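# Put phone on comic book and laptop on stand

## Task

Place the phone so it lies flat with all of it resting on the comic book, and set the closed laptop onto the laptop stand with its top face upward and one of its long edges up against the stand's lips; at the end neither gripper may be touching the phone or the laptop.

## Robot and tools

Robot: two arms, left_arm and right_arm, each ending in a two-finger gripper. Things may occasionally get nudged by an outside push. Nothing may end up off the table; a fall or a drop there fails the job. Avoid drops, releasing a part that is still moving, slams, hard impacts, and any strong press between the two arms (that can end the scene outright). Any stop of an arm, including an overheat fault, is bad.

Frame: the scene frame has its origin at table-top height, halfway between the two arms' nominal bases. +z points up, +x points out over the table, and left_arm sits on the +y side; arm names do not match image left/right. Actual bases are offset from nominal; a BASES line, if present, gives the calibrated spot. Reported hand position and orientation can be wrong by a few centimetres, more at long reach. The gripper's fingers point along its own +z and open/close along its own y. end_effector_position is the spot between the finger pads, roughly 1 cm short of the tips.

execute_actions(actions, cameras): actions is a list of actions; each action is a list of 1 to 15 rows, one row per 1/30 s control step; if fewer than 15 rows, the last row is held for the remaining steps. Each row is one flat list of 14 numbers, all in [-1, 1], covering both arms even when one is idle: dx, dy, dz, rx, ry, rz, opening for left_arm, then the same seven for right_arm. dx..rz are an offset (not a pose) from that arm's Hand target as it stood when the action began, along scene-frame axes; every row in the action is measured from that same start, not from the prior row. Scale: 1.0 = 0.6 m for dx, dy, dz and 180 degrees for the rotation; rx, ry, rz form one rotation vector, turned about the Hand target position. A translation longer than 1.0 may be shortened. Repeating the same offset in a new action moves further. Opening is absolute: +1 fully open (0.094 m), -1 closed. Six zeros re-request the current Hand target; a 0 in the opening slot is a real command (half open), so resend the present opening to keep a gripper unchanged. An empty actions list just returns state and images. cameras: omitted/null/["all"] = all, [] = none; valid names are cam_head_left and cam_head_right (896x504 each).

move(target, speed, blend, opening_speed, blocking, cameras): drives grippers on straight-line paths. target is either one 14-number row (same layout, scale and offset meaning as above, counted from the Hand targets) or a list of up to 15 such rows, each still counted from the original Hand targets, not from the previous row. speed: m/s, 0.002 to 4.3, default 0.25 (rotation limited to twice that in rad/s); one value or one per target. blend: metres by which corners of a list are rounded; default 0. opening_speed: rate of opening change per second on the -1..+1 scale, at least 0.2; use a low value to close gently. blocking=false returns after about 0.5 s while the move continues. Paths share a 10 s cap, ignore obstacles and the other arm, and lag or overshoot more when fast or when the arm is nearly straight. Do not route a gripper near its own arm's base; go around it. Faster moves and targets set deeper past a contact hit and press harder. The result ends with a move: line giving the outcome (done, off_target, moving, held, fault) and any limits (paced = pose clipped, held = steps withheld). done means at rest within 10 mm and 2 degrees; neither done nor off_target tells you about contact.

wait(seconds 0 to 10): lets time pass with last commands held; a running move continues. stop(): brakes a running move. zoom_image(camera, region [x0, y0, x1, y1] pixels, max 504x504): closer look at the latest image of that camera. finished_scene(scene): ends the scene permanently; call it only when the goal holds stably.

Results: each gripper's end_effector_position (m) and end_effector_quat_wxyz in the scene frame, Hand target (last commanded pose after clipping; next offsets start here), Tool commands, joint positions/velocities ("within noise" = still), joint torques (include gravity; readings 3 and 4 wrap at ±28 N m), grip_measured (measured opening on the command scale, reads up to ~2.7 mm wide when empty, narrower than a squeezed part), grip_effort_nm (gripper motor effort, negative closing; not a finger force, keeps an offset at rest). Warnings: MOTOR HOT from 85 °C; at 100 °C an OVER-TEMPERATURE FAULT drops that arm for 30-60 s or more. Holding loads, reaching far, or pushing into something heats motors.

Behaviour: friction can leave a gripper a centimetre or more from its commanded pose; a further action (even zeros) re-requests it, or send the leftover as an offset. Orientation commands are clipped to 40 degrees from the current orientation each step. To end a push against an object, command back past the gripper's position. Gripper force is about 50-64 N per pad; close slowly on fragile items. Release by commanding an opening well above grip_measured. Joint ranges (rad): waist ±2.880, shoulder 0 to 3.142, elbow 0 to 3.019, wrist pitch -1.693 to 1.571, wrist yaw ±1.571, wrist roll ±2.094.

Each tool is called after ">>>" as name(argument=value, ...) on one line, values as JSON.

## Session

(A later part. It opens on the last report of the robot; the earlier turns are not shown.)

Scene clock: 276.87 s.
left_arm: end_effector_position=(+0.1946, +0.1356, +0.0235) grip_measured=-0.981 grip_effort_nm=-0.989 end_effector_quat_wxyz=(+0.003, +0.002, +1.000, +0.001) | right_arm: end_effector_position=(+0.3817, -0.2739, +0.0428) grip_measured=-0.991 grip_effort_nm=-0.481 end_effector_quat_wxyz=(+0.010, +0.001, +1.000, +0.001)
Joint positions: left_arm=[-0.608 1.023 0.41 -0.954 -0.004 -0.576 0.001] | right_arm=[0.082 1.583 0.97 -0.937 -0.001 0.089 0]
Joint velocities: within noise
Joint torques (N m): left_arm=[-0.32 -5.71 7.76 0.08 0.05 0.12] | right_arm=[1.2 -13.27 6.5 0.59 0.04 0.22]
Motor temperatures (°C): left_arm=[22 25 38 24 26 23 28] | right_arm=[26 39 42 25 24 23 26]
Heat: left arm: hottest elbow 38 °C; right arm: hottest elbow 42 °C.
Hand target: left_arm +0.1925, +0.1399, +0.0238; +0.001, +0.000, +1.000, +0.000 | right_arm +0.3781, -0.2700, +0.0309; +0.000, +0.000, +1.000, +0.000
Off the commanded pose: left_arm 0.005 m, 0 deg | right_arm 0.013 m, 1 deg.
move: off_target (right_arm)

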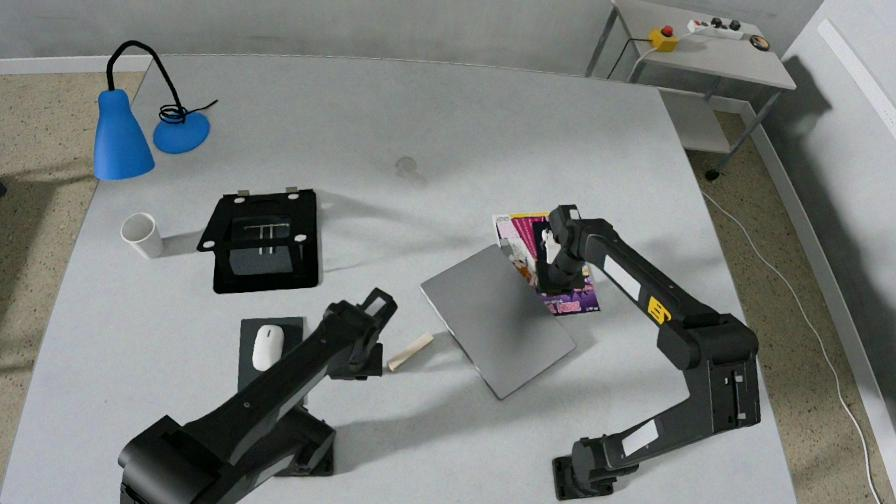

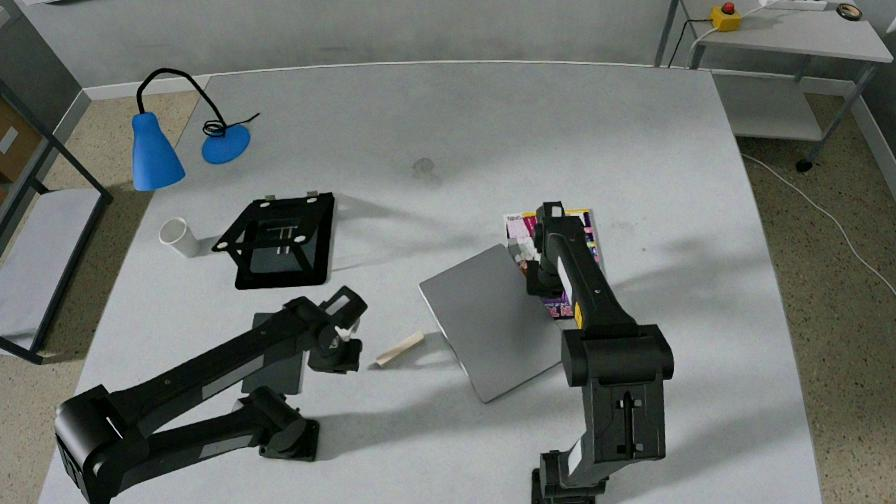

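>>> move(target=[[0.0,0.02,0.12,0,0,0,-1,0.0,0,0,0,0,0,-1],[0.17,-0.24,0.12,0,0,0,-1,0,0,0,0,0,0,-1],[0.17,-0.24,0.0,0,0,0,-1,0,0,0,0,0,0,-1],[-0.12,-0.1,0.0,0,0,0,-1,0,0,0,0,0,0,-1]], speed=[0.3,0.4,0.25,0.2])

>>> zoom_image(camera="cam_head_left", region=[330, 240, 600, 440])

>>> zoom_image(camera="cam_head_right", region=[330, 240, 600, 440])

Scene clock: 284.50 s.
left_arm: end_effector_position=(+0.1244, +0.0779, +0.0234) grip_measured=-0.981 grip_effort_nm=-0.989 end_effector_quat_wxyz=(+0.000, -0.002, +1.000, -0.002) | right_arm: end_effector_position=(+0.3817, -0.2739, +0.0428) grip_measured=-0.991 grip_effort_nm=-0.481 end_effector_quat_wxyz=(+0.010, +0.001, +1.000, +0.001)
Joint positions: left_arm=[-1.079 1 0.397 -0.965 0.002 -1.055 0.001] | right_arm=[0.082 1.583 0.97 -0.937 -0.001 0.089 0]
Joint velocities: within noise
Joint torques (N m): left_arm=[-2.02 -4.66 7.82 -0.02 -0.17 -0.1] | right_arm=[1.14 -13.22 6.49 0.59 0.04 0.22]
Motor temperatures (°C): left_arm=[22 25 38 24 26 23 28] | right_arm=[26 39 41 25 24 23 26]
Heat: left arm: hottest elbow 38 °C; right arm: hottest elbow 41 °C.
Hand target: left_arm +0.1205, +0.0800, +0.0238; +0.001, +0.000, +1.000, +0.000 | right_arm +0.3781, -0.2700, +0.0309; +0.000, +0.000, +1.000, +0.000
Off the commanded pose: left_arm 0.004 m, 0 deg | right_arm 0.013 m, 1 deg.
move: off_target (right_arm)

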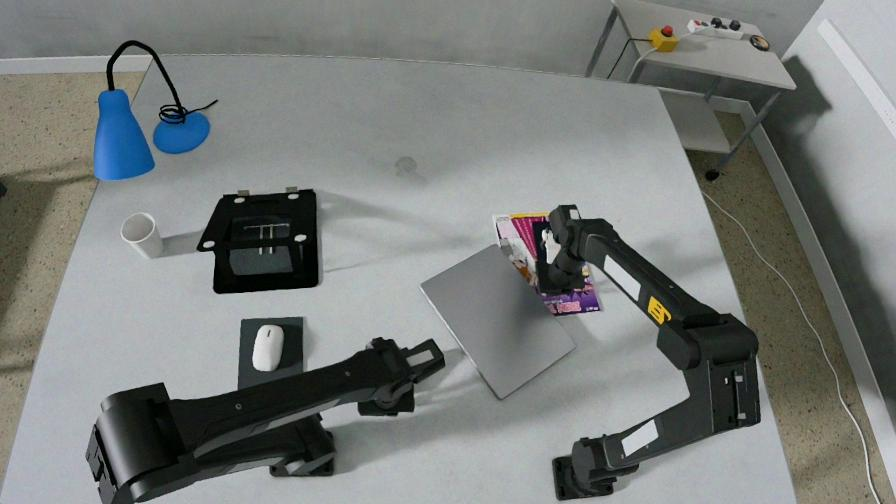

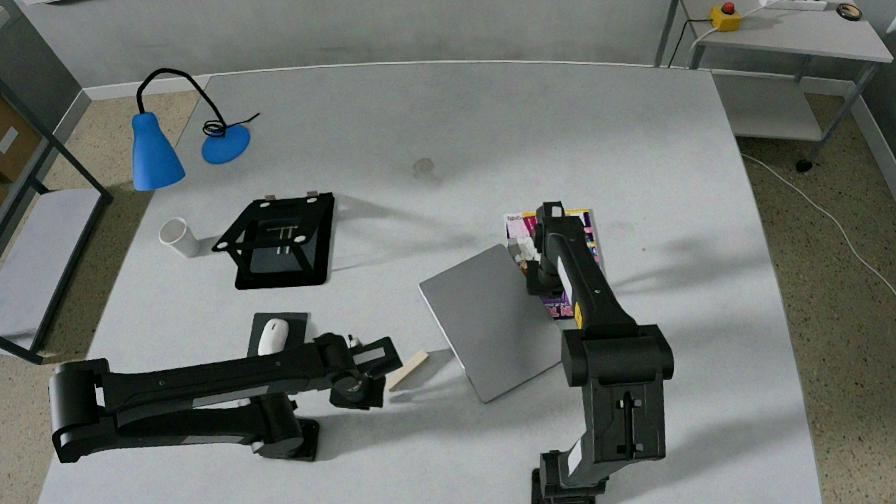

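Scaled by 1.867.

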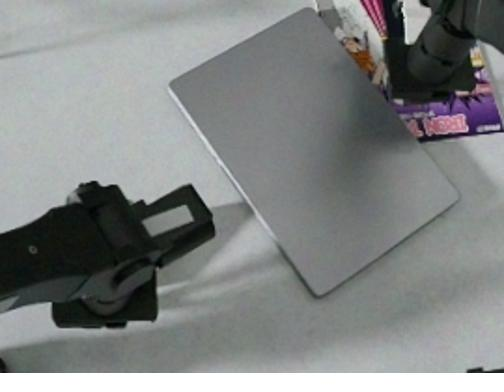

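Scaled by 1.867.

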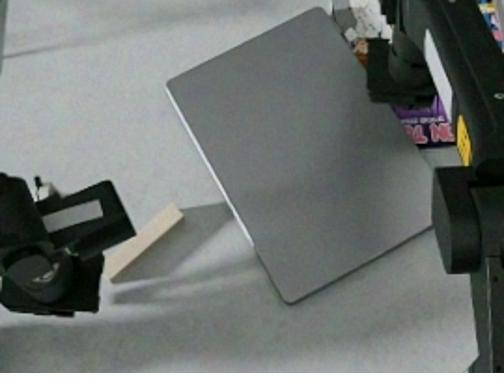

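>>> move(target=[[0.0,0.05,0.17,0.03,-0.1,-0.2,0.3,0.0,0,0,0,0,0,-1],[0.209,-0.133,0.2,0.113,-0.383,-0.737,0.3,0,0,0,0,0,0,-1],[0.209,-0.133,0.016,0.113,-0.383,-0.737,0.3,0,0,0,0,0,0,-1]], speed=[0.3,0.5,0.2])

>>> zoom_image(camera="cam_head_left", region=[380, 270, 540, 420])

>>> zoom_image(camera="cam_head_right", region=[360, 270, 520, 420])

Scene clock: 296.03 s.
left_arm: end_effector_position=(+0.2437, -0.0037, +0.0353) grip_measured=+0.298 grip_effort_nm=0.120 end_effector_quat_wxyz=(+0.442, +0.853, +0.249, +0.126) | right_arm: end_effector_position=(+0.3817, -0.2739, +0.0428) grip_measured=-0.991 grip_effort_nm=-0.481 end_effector_quat_wxyz=(+0.010, +0.001, +1.000, +0.001)
Joint positions: left_arm=[-0.771 1.147 0.129 0.385 0.217 1.721 0.061] | right_arm=[0.082 1.583 0.97 -0.937 -0.001 0.089 0]
Joint velocities: within noise
Joint torques (N m): left_arm=[-0.15 -3.31 6.22 2.36 0.19 0.03] | right_arm=[1.2 -13.27 6.52 0.59 0.04 0.22]
Motor temperatures (°C): left_arm=[22 25 38 24 26 23 28] | right_arm=[26 38 40 25 24 23 26]
Heat: left arm: hottest elbow 38 °C; right arm: hottest elbow 40 °C.
Hand target: left_arm +0.2458, +0.0002, +0.0333; +0.442, +0.851, +0.251, +0.130 | right_arm +0.3781, -0.2700, +0.0309; +0.000, +0.000, +1.000, +0.000
Off the commanded pose: left_arm 0.005 m, 1 deg | right_arm 0.013 m, 1 deg.
move: off_target (right_arm)

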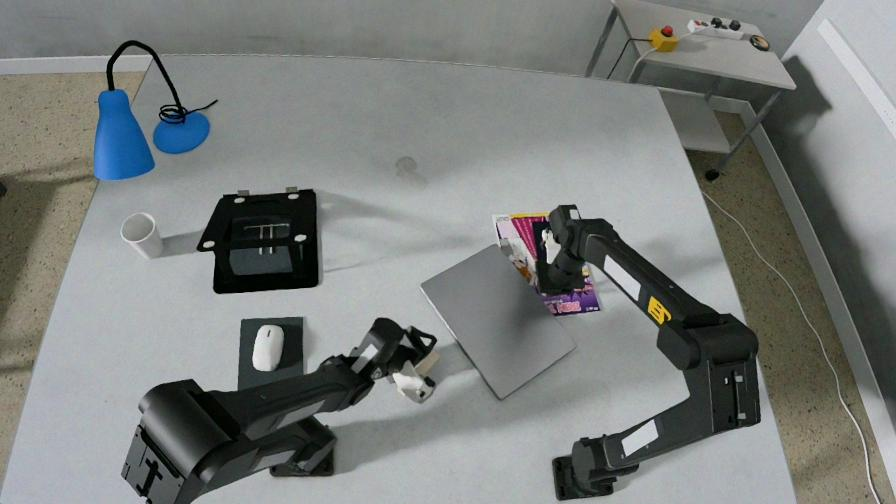

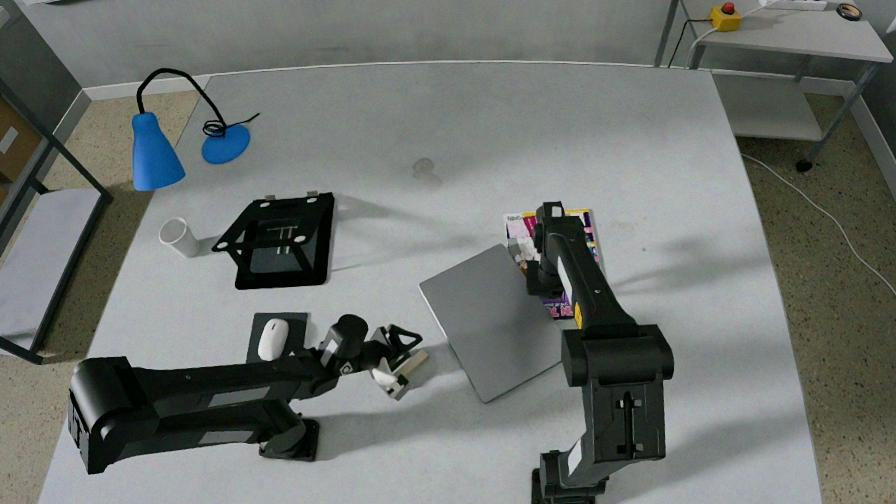

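Scaled by 3.150.

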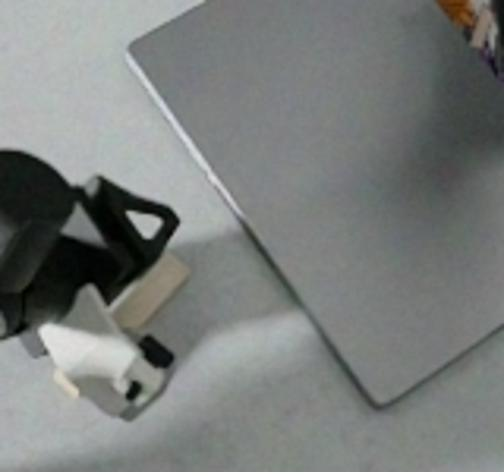

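Scaled by 3.150.

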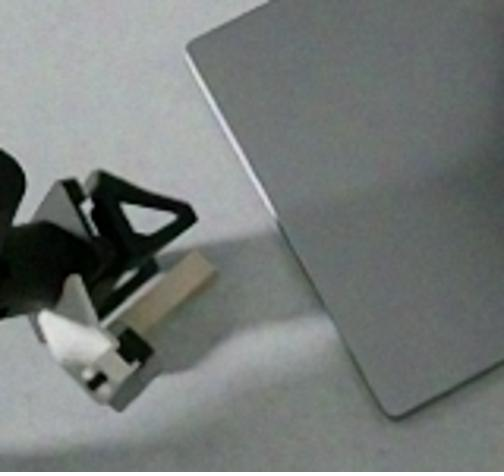

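>>> move(target=[[0.0675,-0.105,-0.004,0,0,0,0.3,0.0,0.01,-0.03,0,0,0,-1]], speed=0.12)

>>> zoom_image(camera="cam_head_left", region=[400, 250, 600, 420])

>>> zoom_image(camera="cam_head_right", region=[380, 250, 580, 420])

Scene clock: 301.67 s.
left_arm: end_effector_position=(+0.2838, -0.0526, +0.0347) grip_measured=+0.298 grip_effort_nm=0.120 end_effector_quat_wxyz=(+0.446, +0.848, +0.252, +0.135) | right_arm: end_effector_position=(+0.3845, -0.2686, +0.0277) grip_measured=-0.991 grip_effort_nm=-0.476 end_effector_quat_wxyz=(+0.014, +0.002, +1.000, +0.002)
Joint positions: left_arm=[-0.818 1.377 0.275 0.491 0.163 1.69 0.061] | right_arm=[0.094 1.612 0.957 -0.887 -0.001 0.103 0]
Joint velocities: within noise
Joint torques (N m): left_arm=[-2.78 -4.07 8.54 1.61 -0.17 -0.11] | right_arm=[1.32 -13.27 6.06 0.58 0.05 0.2]
Motor temperatures (°C): left_arm=[22 25 37 24 26 23 28] | right_arm=[26 38 40 25 24 23 26]
Heat: left arm: hottest elbow 37 °C; right arm: hottest elbow 40 °C.
Hand target: left_arm +0.2864, -0.0628, +0.0310; +0.443, +0.851, +0.251, +0.130 | right_arm +0.3780, -0.2639, +0.0128; +0.000, +0.000, +1.000, +0.000
Off the commanded pose: left_arm 0.011 m, 1 deg | right_arm 0.017 m, 2 deg.
move: off_target (left_arm, right_arm)

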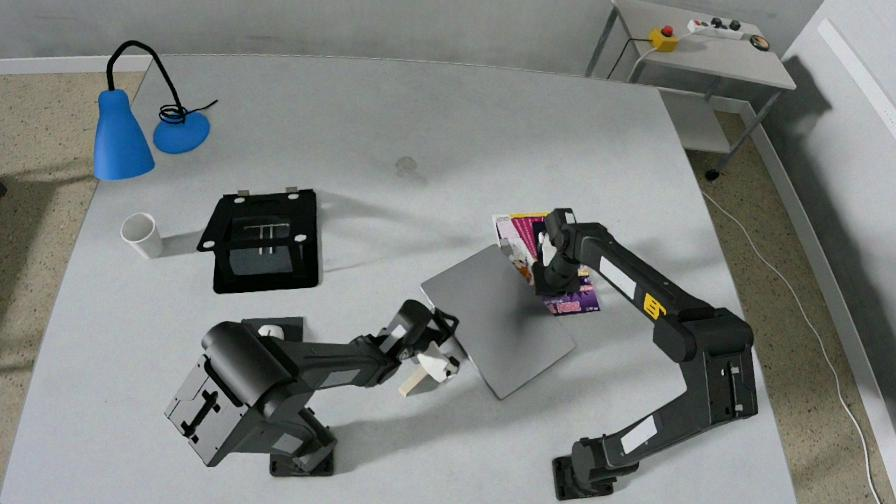

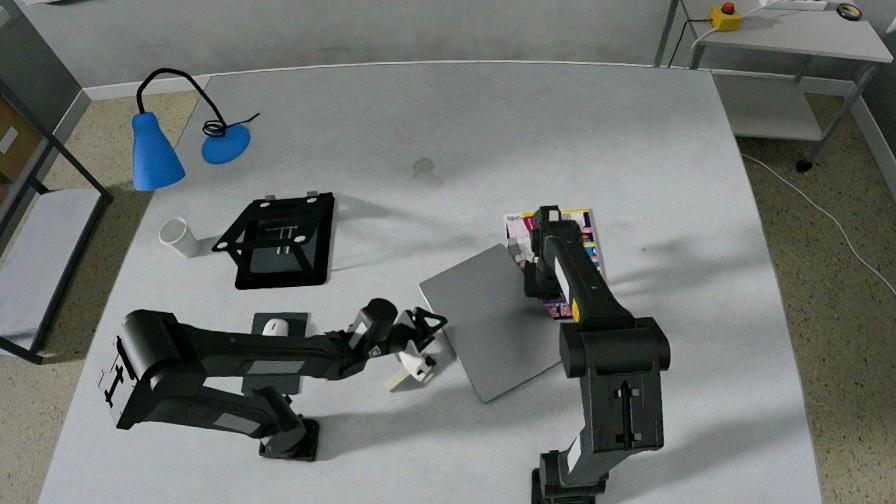

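Scaled by 2.520.

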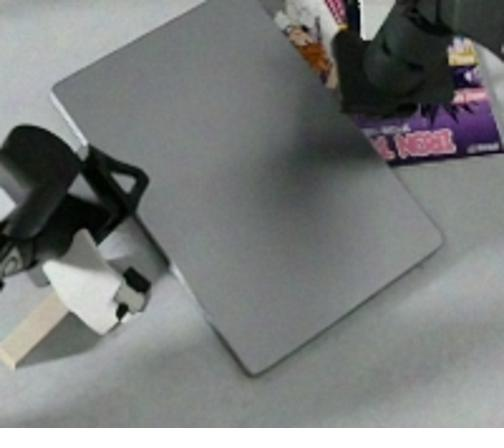

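Scaled by 2.520.

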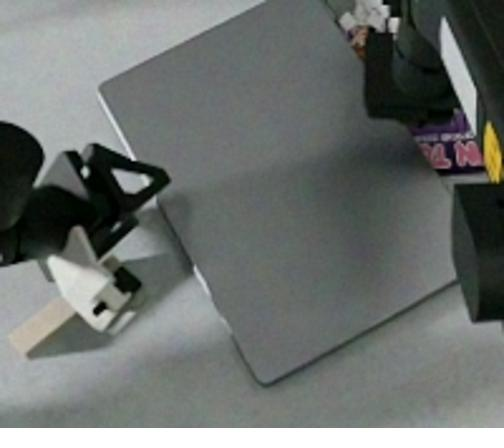

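>>> move(target=[[0.06,-0.093,-0.012,0,0,0,0.3,0.0,0.0,0,0,0,0,-1]], speed=0.08)

>>> zoom_image(camera="cam_head_left", region=[400, 250, 600, 420])

>>> zoom_image(camera="cam_head_right", region=[380, 250, 580, 420])

Scene clock: 305.07 s.
left_arm: end_effector_position=(+0.3147, -0.0882, +0.0351) grip_measured=+0.298 grip_effort_nm=0.120 end_effector_quat_wxyz=(+0.447, +0.844, +0.258, +0.144) | right_arm: end_effector_position=(+0.3865, -0.2757, +0.0278) grip_measured=-0.991 grip_effort_nm=-0.476 end_effector_quat_wxyz=(+0.019, +0.005, +1.000, -0.013)
Joint positions: left_arm=[-0.84 1.493 0.393 0.501 0.124 1.67 0.061] | right_arm=[0.089 1.612 0.957 -0.881 0.03 0.103 0]
Joint velocities: within noise
Joint torques (N m): left_arm=[-4.13 -2.9 12.86 1.28 0.12 -0.15] | right_arm=[1.67 -13.22 6.08 0.38 -0.95 0.23]
Motor temperatures (°C): left_arm=[22 25 37 24 26 23 28] | right_arm=[26 38 40 25 24 23 26]
Heat: left arm: hottest elbow 37 °C; right arm: hottest elbow 40 °C.
Hand target: left_arm +0.3224, -0.1186, +0.0238; +0.443, +0.851, +0.251, +0.130 | right_arm +0.3780, -0.2640, +0.0128; +0.000, +0.000, +1.000, +0.000
Off the commanded pose: left_arm 0.033 m, 2 deg | right_arm 0.021 m, 3 deg.
move: off_target (left_arm, right_arm)

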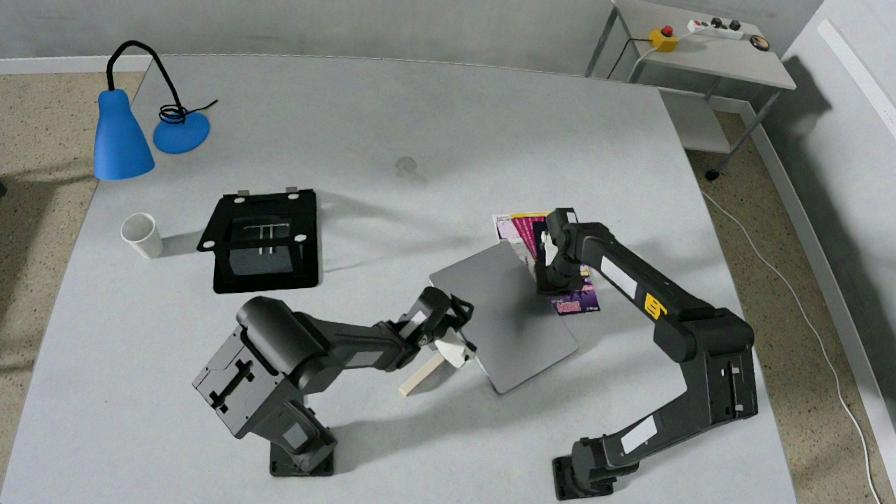

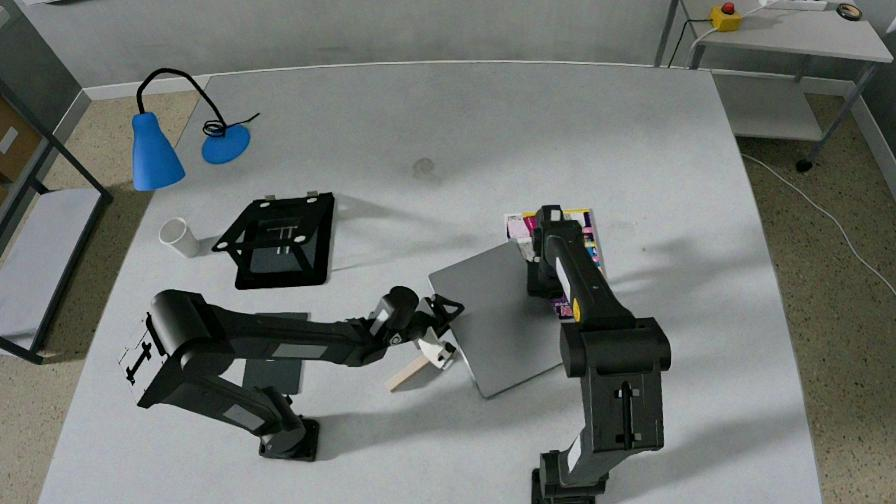

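Scaled by 2.520.

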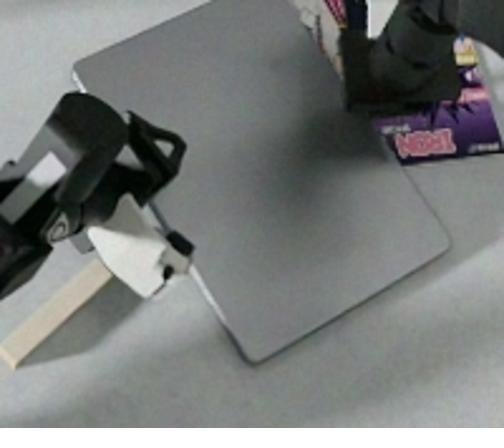

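Scaled by 2.520.

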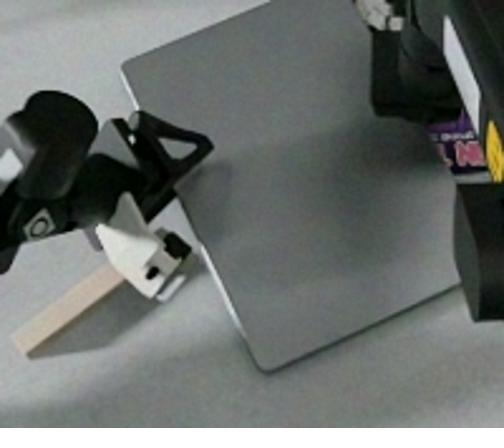

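>>> execute_actions(actions=[])

>>> zoom_image(camera="cam_head_left", region=[340, 200, 640, 440])

Scene clock: 317.87 s.
left_arm: end_effector_position=(+0.3147, -0.0882, +0.0351) grip_measured=+0.298 grip_effort_nm=0.120 end_effector_quat_wxyz=(+0.447, +0.844, +0.258, +0.144) | right_arm: end_effector_position=(+0.3865, -0.2757, +0.0278) grip_measured=-0.991 grip_effort_nm=-0.476 end_effector_quat_wxyz=(+0.019, +0.005, +1.000, -0.013)
Joint positions: left_arm=[-0.84 1.493 0.393 0.501 0.124 1.67 0.061] | right_arm=[0.089 1.612 0.957 -0.881 0.03 0.103 0]
Joint velocities: within noise
Joint torques (N m): left_arm=[-4.01 -2.61 13 1.36 0.12 -0.17] | right_arm=[1.67 -13.22 6.06 0.39 -0.96 0.23]
Motor temperatures (°C): left_arm=[22 25 39 24 26 23 28] | right_arm=[26 38 40 25 25 23 26]
Heat: left arm: hottest elbow 39 °C; right arm: hottest elbow 40 °C.
Hand target: left_arm +0.3224, -0.1186, +0.0238; +0.443, +0.851, +0.251, +0.130 | right_arm +0.3780, -0.2639, +0.0128; +0.000, +0.000, +1.000, +0.000
Tool commands: left_gripper/opening=+0.3 right_gripper/opening=-1.0
Off the commanded pose: left_arm 0.033 m, 2 deg | right_arm 0.021 m, 3 deg.

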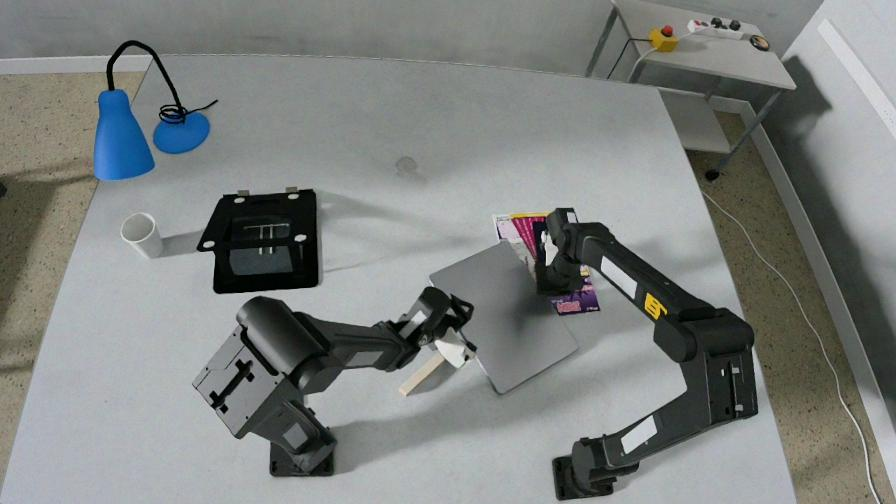

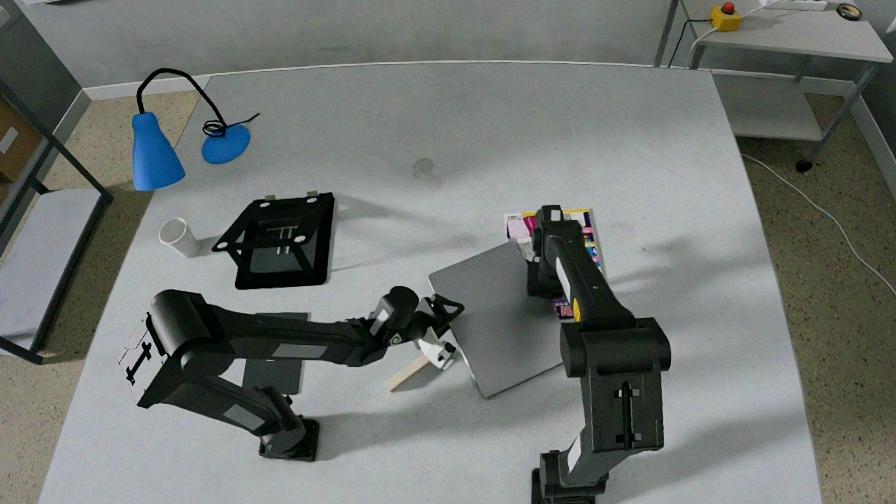

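Scaled by 1.680.

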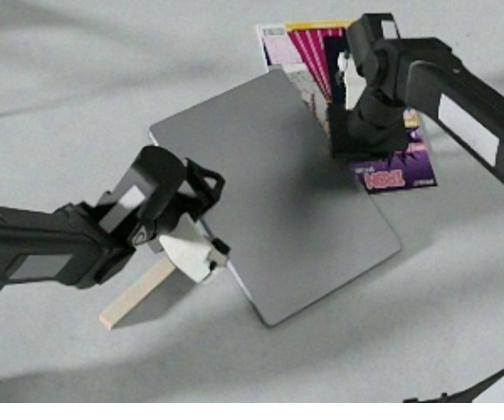

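>>> move(target=[0.06,-0.09,-0.01,0,0,0,0.3,-0.02,0.03,0,0,0,0,-1], speed=0.08)

>>> zoom_image(camera="cam_head_left", region=[380, 200, 640, 420])

>>> zoom_image(camera="cam_head_right", region=[360, 200, 620, 420])

Scene clock: 322.07 s.
left_arm: end_effector_position=(+0.3412, -0.1083, +0.0343) grip_measured=+0.298 grip_effort_nm=0.115 end_effector_quat_wxyz=(+0.437, +0.844, +0.268, +0.157) | right_arm: end_effector_position=(+0.3906, -0.2932, +0.0277) grip_measured=-0.992 grip_effort_nm=-0.462 end_effector_quat_wxyz=(+0.029, +0.029, +0.998, -0.043)
Joint positions: left_arm=[-0.843 1.557 0.484 0.465 0.085 1.668 0.061] | right_arm=[0.072 1.612 0.954 -0.864 0.093 0.133 0]
Joint velocities: within noise
Joint torques (N m): left_arm=[-6.07 -0.62 18.58 1.21 0.8 -0.32] | right_arm=[5.54 -15.09 4.33 -0.14 -2.95 0.36]
Motor temperatures (°C): left_arm=[22 25 39 24 26 23 28] | right_arm=[26 38 40 25 26 23 26]
Heat: left arm: hottest elbow 39 °C; right arm: hottest elbow 40 °C.
Hand target: left_arm +0.3584, -0.1725, +0.0178; +0.443, +0.851, +0.251, +0.130 | right_arm +0.3659, -0.2459, +0.0127; +0.000, +0.000, +1.000, +0.000
Off the commanded pose: left_arm 0.069 m, 4 deg | right_arm 0.055 m, 7 deg.
move: off_target (left_arm, right_arm)

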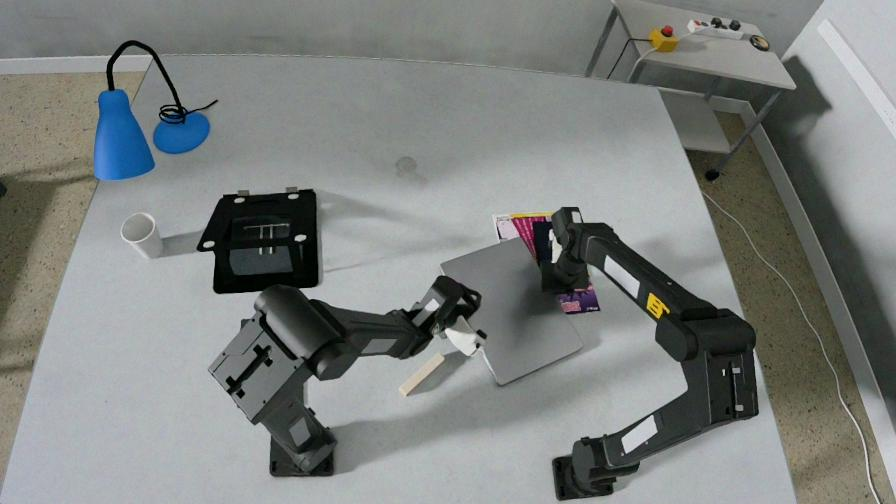

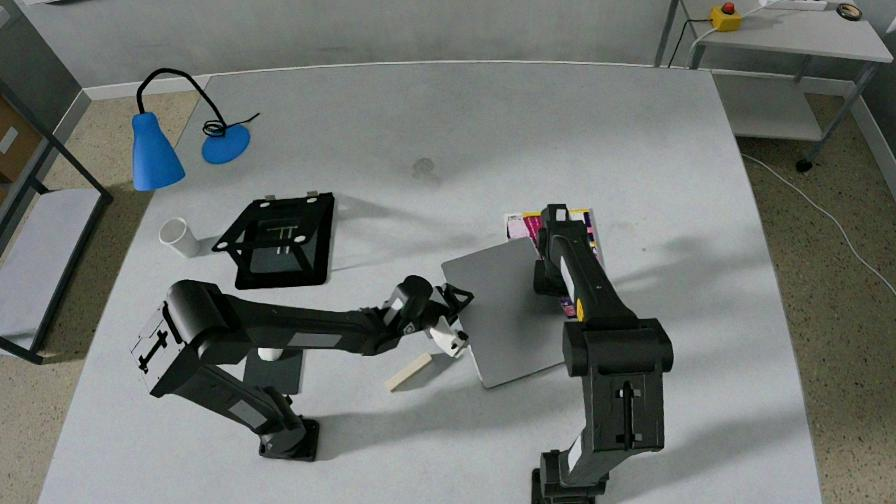

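Scaled by 1.938.

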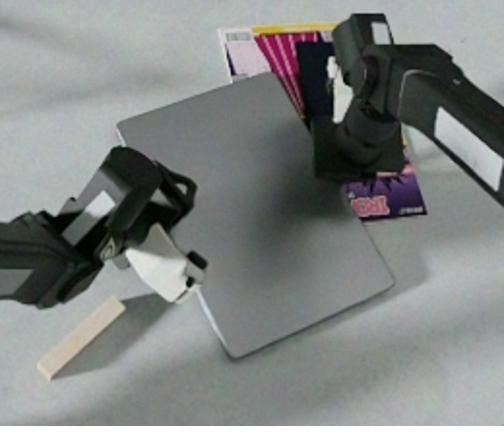

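Scaled by 1.938.

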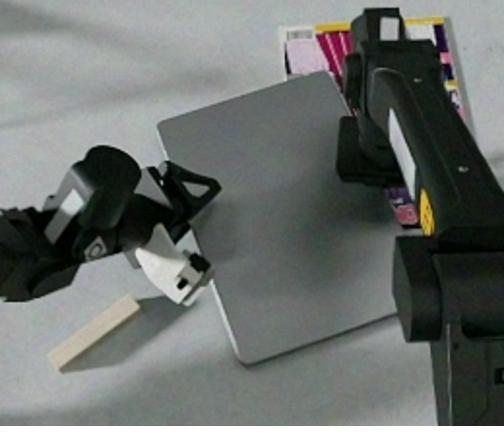

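>>> move(target=[[0,0.06,0,0,0,0,0.3,0.03,-0.11,0,0,0,0,-1],[0,0.06,0,0,0,0,0.3,-0.02,-0.14,0,0,0,0,-1],[0.03,-0.04,0,0,0,0,0.3,-0.09,0.05,0,0,0,0,-1],[0.09,-0.14,0,0,0,0,0.3,-0.14,0.14,0,0,0,0,-1],[0.09,-0.14,0.14,0,0,0,0.3,-0.14,0.14,0,0,0,0,-1]], speed=0.1)

>>> zoom_image(camera="cam_head_left", region=[380, 200, 640, 420])

>>> zoom_image(camera="cam_head_right", region=[360, 200, 620, 420])

Scene clock: 346.07 s.
left_arm: end_effector_position=(+0.4375, -0.1479, +0.0373) grip_measured=+0.298 grip_effort_nm=0.115 end_effector_quat_wxyz=(+0.423, +0.838, +0.279, +0.202) | right_arm: end_effector_position=(+0.2720, -0.2902, +0.0168) grip_measured=-0.992 grip_effort_nm=-0.442 end_effector_quat_wxyz=(-0.047, +0.061, +0.994, -0.080)
Joint positions: left_arm=[-0.78 1.731 0.746 0.39 0.044 1.725 0.061] | right_arm=[0.138 1.459 0.727 -0.964 0.137 0.275 0]
Joint velocities: within noise
Joint torques (N m): left_arm=[-10.64 -9.17 12.26 1.06 2.01 -0.83] | right_arm=[1.32 -10.99 7.09 1.03 -0.81 0.06]
Motor temperatures (°C): left_arm=[23 25 42 24 28 24 28] | right_arm=[26 37 38 25 37 23 26]
Heat: left arm: hottest elbow 42 °C; right arm: hottest elbow 38 °C.
Hand target: left_arm +0.3938, -0.2257, +0.0176; +0.443, +0.851, +0.251, +0.130 (not the last commanded pose) | right_arm +0.2842, -0.2801, +0.0161; -0.031, +0.052, +0.996, -0.062 (not the last commanded pose)
Off the commanded pose: left_arm 0.129 m, 9 deg | right_arm 0.129 m, 13 deg.
move: held (right_arm; a check stopped the path), off_target (left_arm; braked when a check withheld steps of right_arm); path passed 3 of 5 targets; limits=held
pose unreachable (right arm): on one or more control steps of this call, first in action 0 (counted from 0), this arm could not follow its commanded pose, so it was not sent that pose on those steps. It may still have moved: this result reports where it is.
cause: moving toward the commanded pose would bring a part of the arm too close to another arm (this arm's wrist (the part past joint 4) and the left arm's wrist (the part past joint 4), along the way the arms are being sent, or toward where that arm still pushes).

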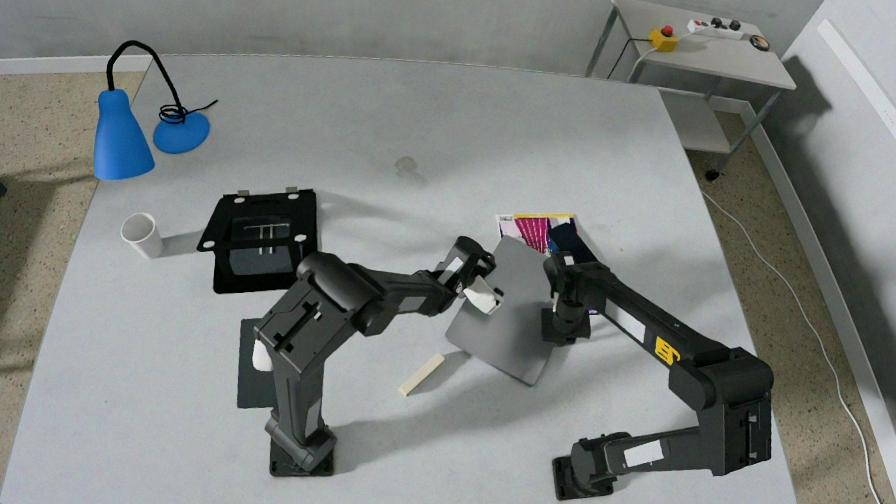

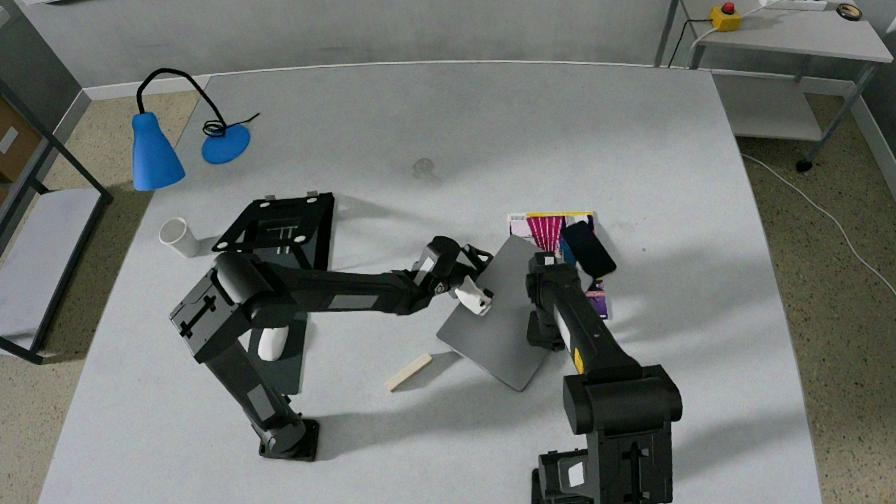

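Scaled by 1.938.

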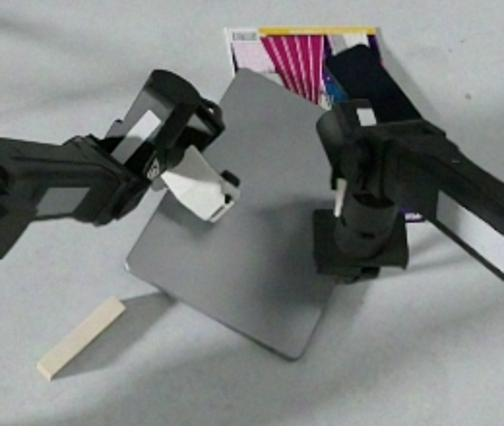

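Scaled by 1.938.

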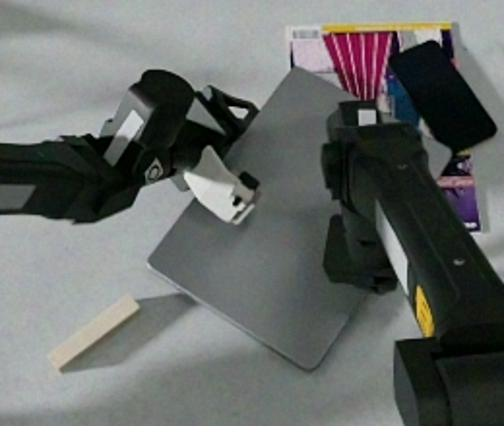

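>>> move(target=[[-0.056,0.276,0.07,0,0,0,0.3,0,0,0,0,0,0,-1],[-0.006,0.276,0.22,0.257,0.165,0,-1,0,0,0,0,0,0,-1],[0.01,0.25,0.01,0.257,0.165,0,-1,0,0,0,0,0,0,-1]], speed=0.25)

>>> zoom_image(camera="cam_head_left", region=[380, 200, 640, 420])

Scene clock: 370.07 s.
left_arm: end_effector_position=(+0.4015, -0.0686, +0.0220) grip_measured=-0.981 grip_effort_nm=-1.004 end_effector_quat_wxyz=(-0.006, +0.958, +0.286, -0.005) | right_arm: end_effector_position=(+0.2733, -0.2911, +0.0158) grip_measured=-0.992 grip_effort_nm=-0.447 end_effector_quat_wxyz=(-0.045, +0.067, +0.994, -0.074)
Joint positions: left_arm=[-0.726 1.798 1.195 -0.984 0.001 1.865 0.001] | right_arm=[0.128 1.459 0.725 -0.954 0.126 0.275 0]
Joint velocities: within noise
Joint torques (N m): left_arm=[-3.02 -17.03 8.31 0.8 -0.08 -0.08] | right_arm=[1.96 -10.99 7.25 0.72 -0.47 0.06]
Motor temperatures (°C): left_arm=[23 25 42 24 31 24 27] | right_arm=[26 37 38 25 30 23 26]
Heat: left arm: hottest elbow 42 °C; right arm: hottest elbow 38 °C.
Hand target: left_arm +0.3999, -0.0757, +0.0237; -0.001, +0.959, +0.283, +0.001 | right_arm +0.2842, -0.2801, +0.0161; -0.031, +0.052, +0.996, -0.062
Off the commanded pose: left_arm 0.008 m, 1 deg | right_arm 0.015 m, 3 deg.
move: off_target (right_arm); target 2's new opening was sent with left_arm's hand 0.030 m and 3 deg from that target

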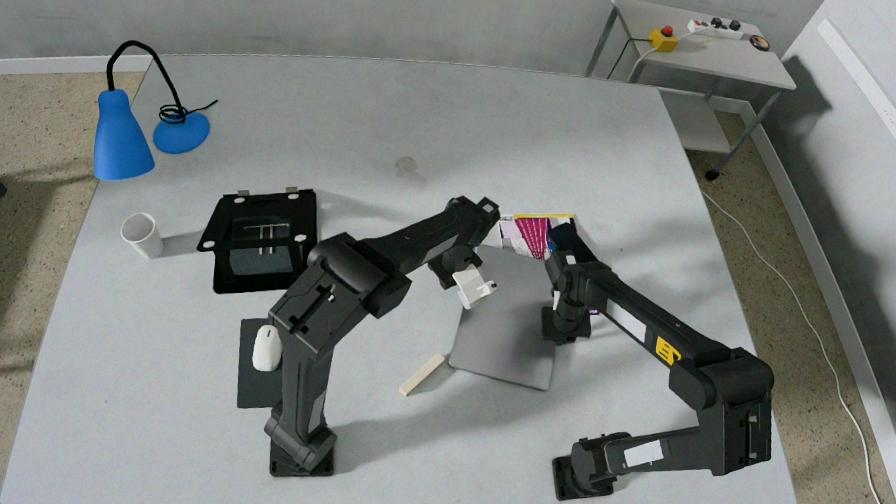

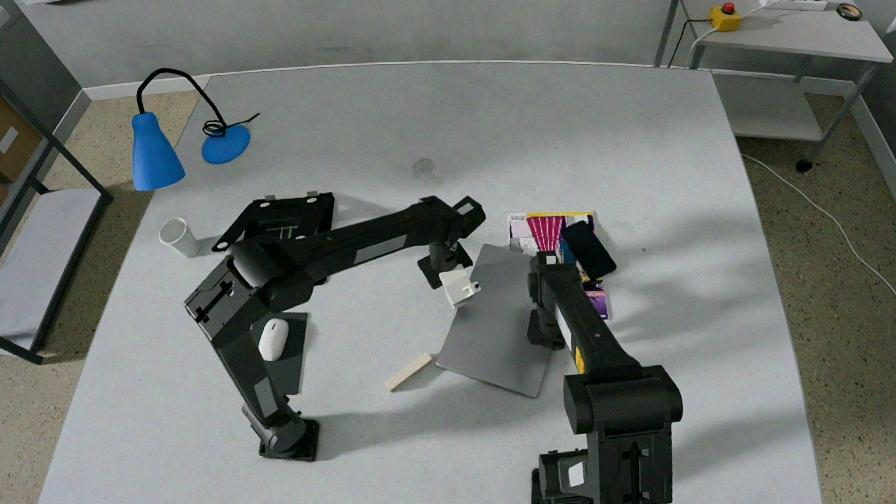

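Scaled by 1.938.

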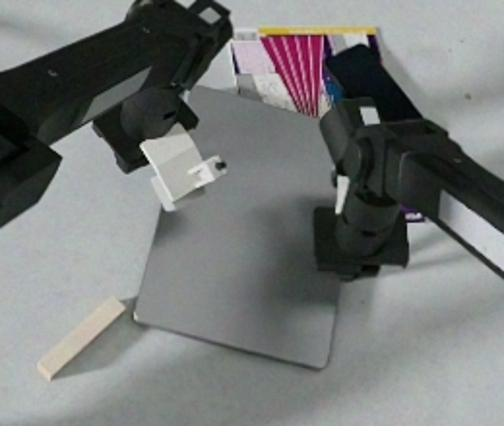

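>>> move(target=[[-0.10,0.02,0,0,0,0,-1,0,0,0,0,0,0,-1],[-0.12,-0.1,-0.005,0,0,0,-1,0,0,0,0,0,0,-1],[-0.16,-0.3,-0.005,0,0,0,-1,0.04,0.14,-0.01,0,0,0,-1],[-0.16,-0.3,0.22,0,0,0,-1,0.04,0.14,-0.01,0,0,0,-1]], speed=[0.15,0.1,0.1,0.05])

>>> zoom_image(camera="cam_head_left", region=[380, 200, 640, 420])

>>> zoom_image(camera="cam_head_right", region=[360, 200, 620, 420])

Scene clock: 376.67 s.
left_arm: end_effector_position=(+0.3256, -0.0779, +0.0139) grip_measured=-0.981 grip_effort_nm=-0.994 end_effector_quat_wxyz=(-0.035, +0.955, +0.296, +0.000) | right_arm: end_effector_position=(+0.2737, -0.2924, +0.0159) grip_measured=-0.992 grip_effort_nm=-0.437 end_effector_quat_wxyz=(-0.043, +0.066, +0.994, -0.078)
Joint positions: left_arm=[-0.866 1.732 1.072 -0.975 -0.03 1.702 0.001] | right_arm=[0.128 1.459 0.725 -0.954 0.134 0.275 0]
Joint velocities: within noise
Joint torques (N m): left_arm=[-1.73 -15.15 7.99 0.35 0.36 0.09] | right_arm=[0.5 -11.63 6.27 -0.03 -0.06 0.16]
Motor temperatures (°C): left_arm=[23 26 42 24 30 24 28] | right_arm=[26 37 38 25 29 23 26]
Heat: left arm: hottest elbow 42 °C; right arm: hottest elbow 38 °C.
Hand target: left_arm +0.3252, -0.0794, +0.0142; -0.031, +0.955, +0.294, -0.002 (not the last commanded pose) | right_arm +0.2736, -0.2915, +0.0158; -0.044, +0.067, +0.994, -0.075 (not the last commanded pose)
Off the commanded pose: left_arm 0.229 m, 4 deg | right_arm 0.102 m, 3 deg.
move: held (left_arm, right_arm; a check stopped the path); path passed 2 of 4 targets; limits=held
pose unreachable (left arm): on one or more control steps of this call, first in action 0 (counted from 0), this arm could not follow its commanded pose, so it was not sent that pose on those steps. It may still have moved: this result reports where it is.
cause: moving toward the commanded pose would bring a part of the arm too close to another arm (this arm's wrist (the part past joint 4) and the right arm's wrist (the part past joint 4), at the place that arm was heading or pushing toward when its own hold began).
pose unreachable (right arm): on one or more control steps of this call, first in action 0 (counted from 0), this arm could not follow its commanded pose, so it was not sent that pose on those steps. It may still have moved: this result reports where it is.
cause: moving toward the commanded pose would bring a part of the arm too close to another arm (this arm's wrist (the part past joint 4) and the left arm's wrist (the part past joint 4), along the way the arms are being sent, or toward where that arm still pushes).

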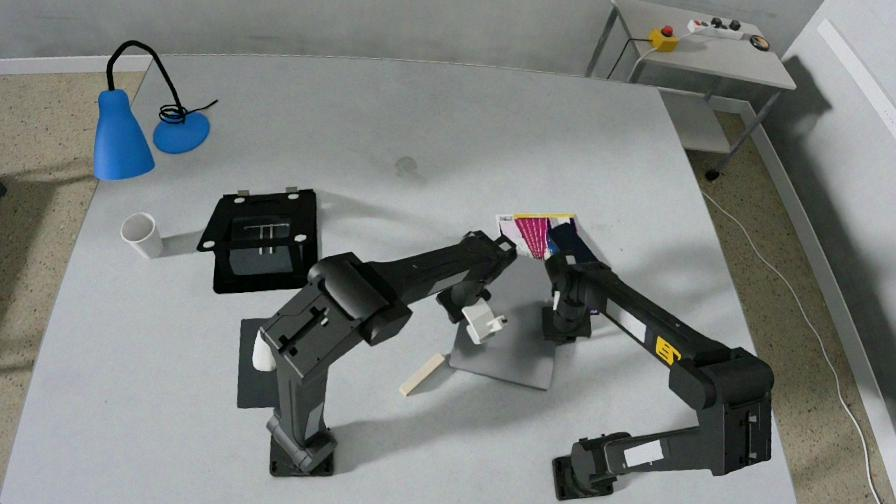

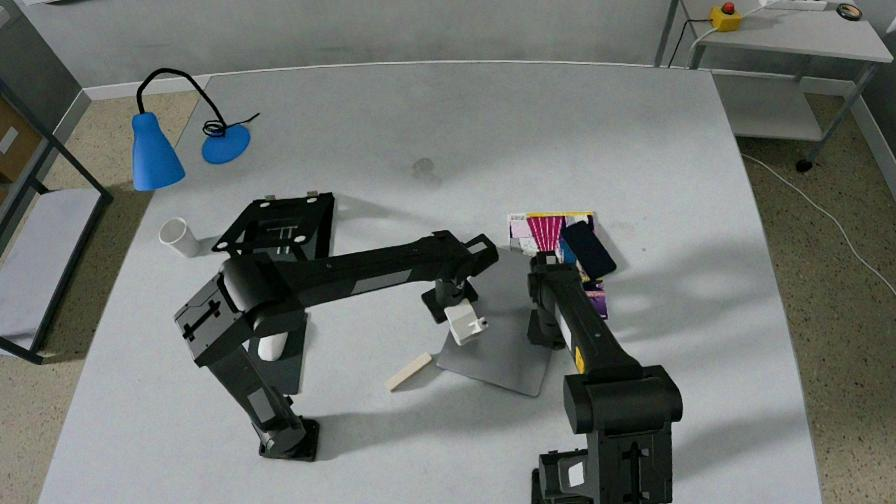

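Scaled by 1.938.

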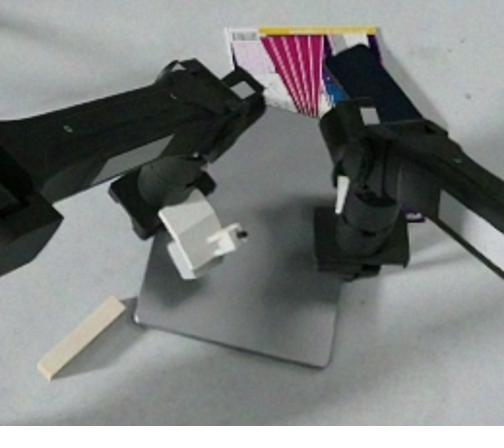

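Scaled by 1.938.

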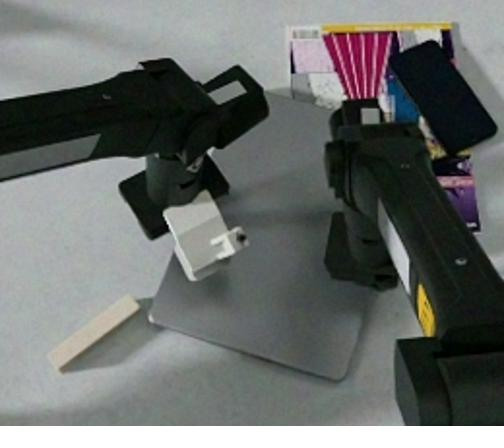

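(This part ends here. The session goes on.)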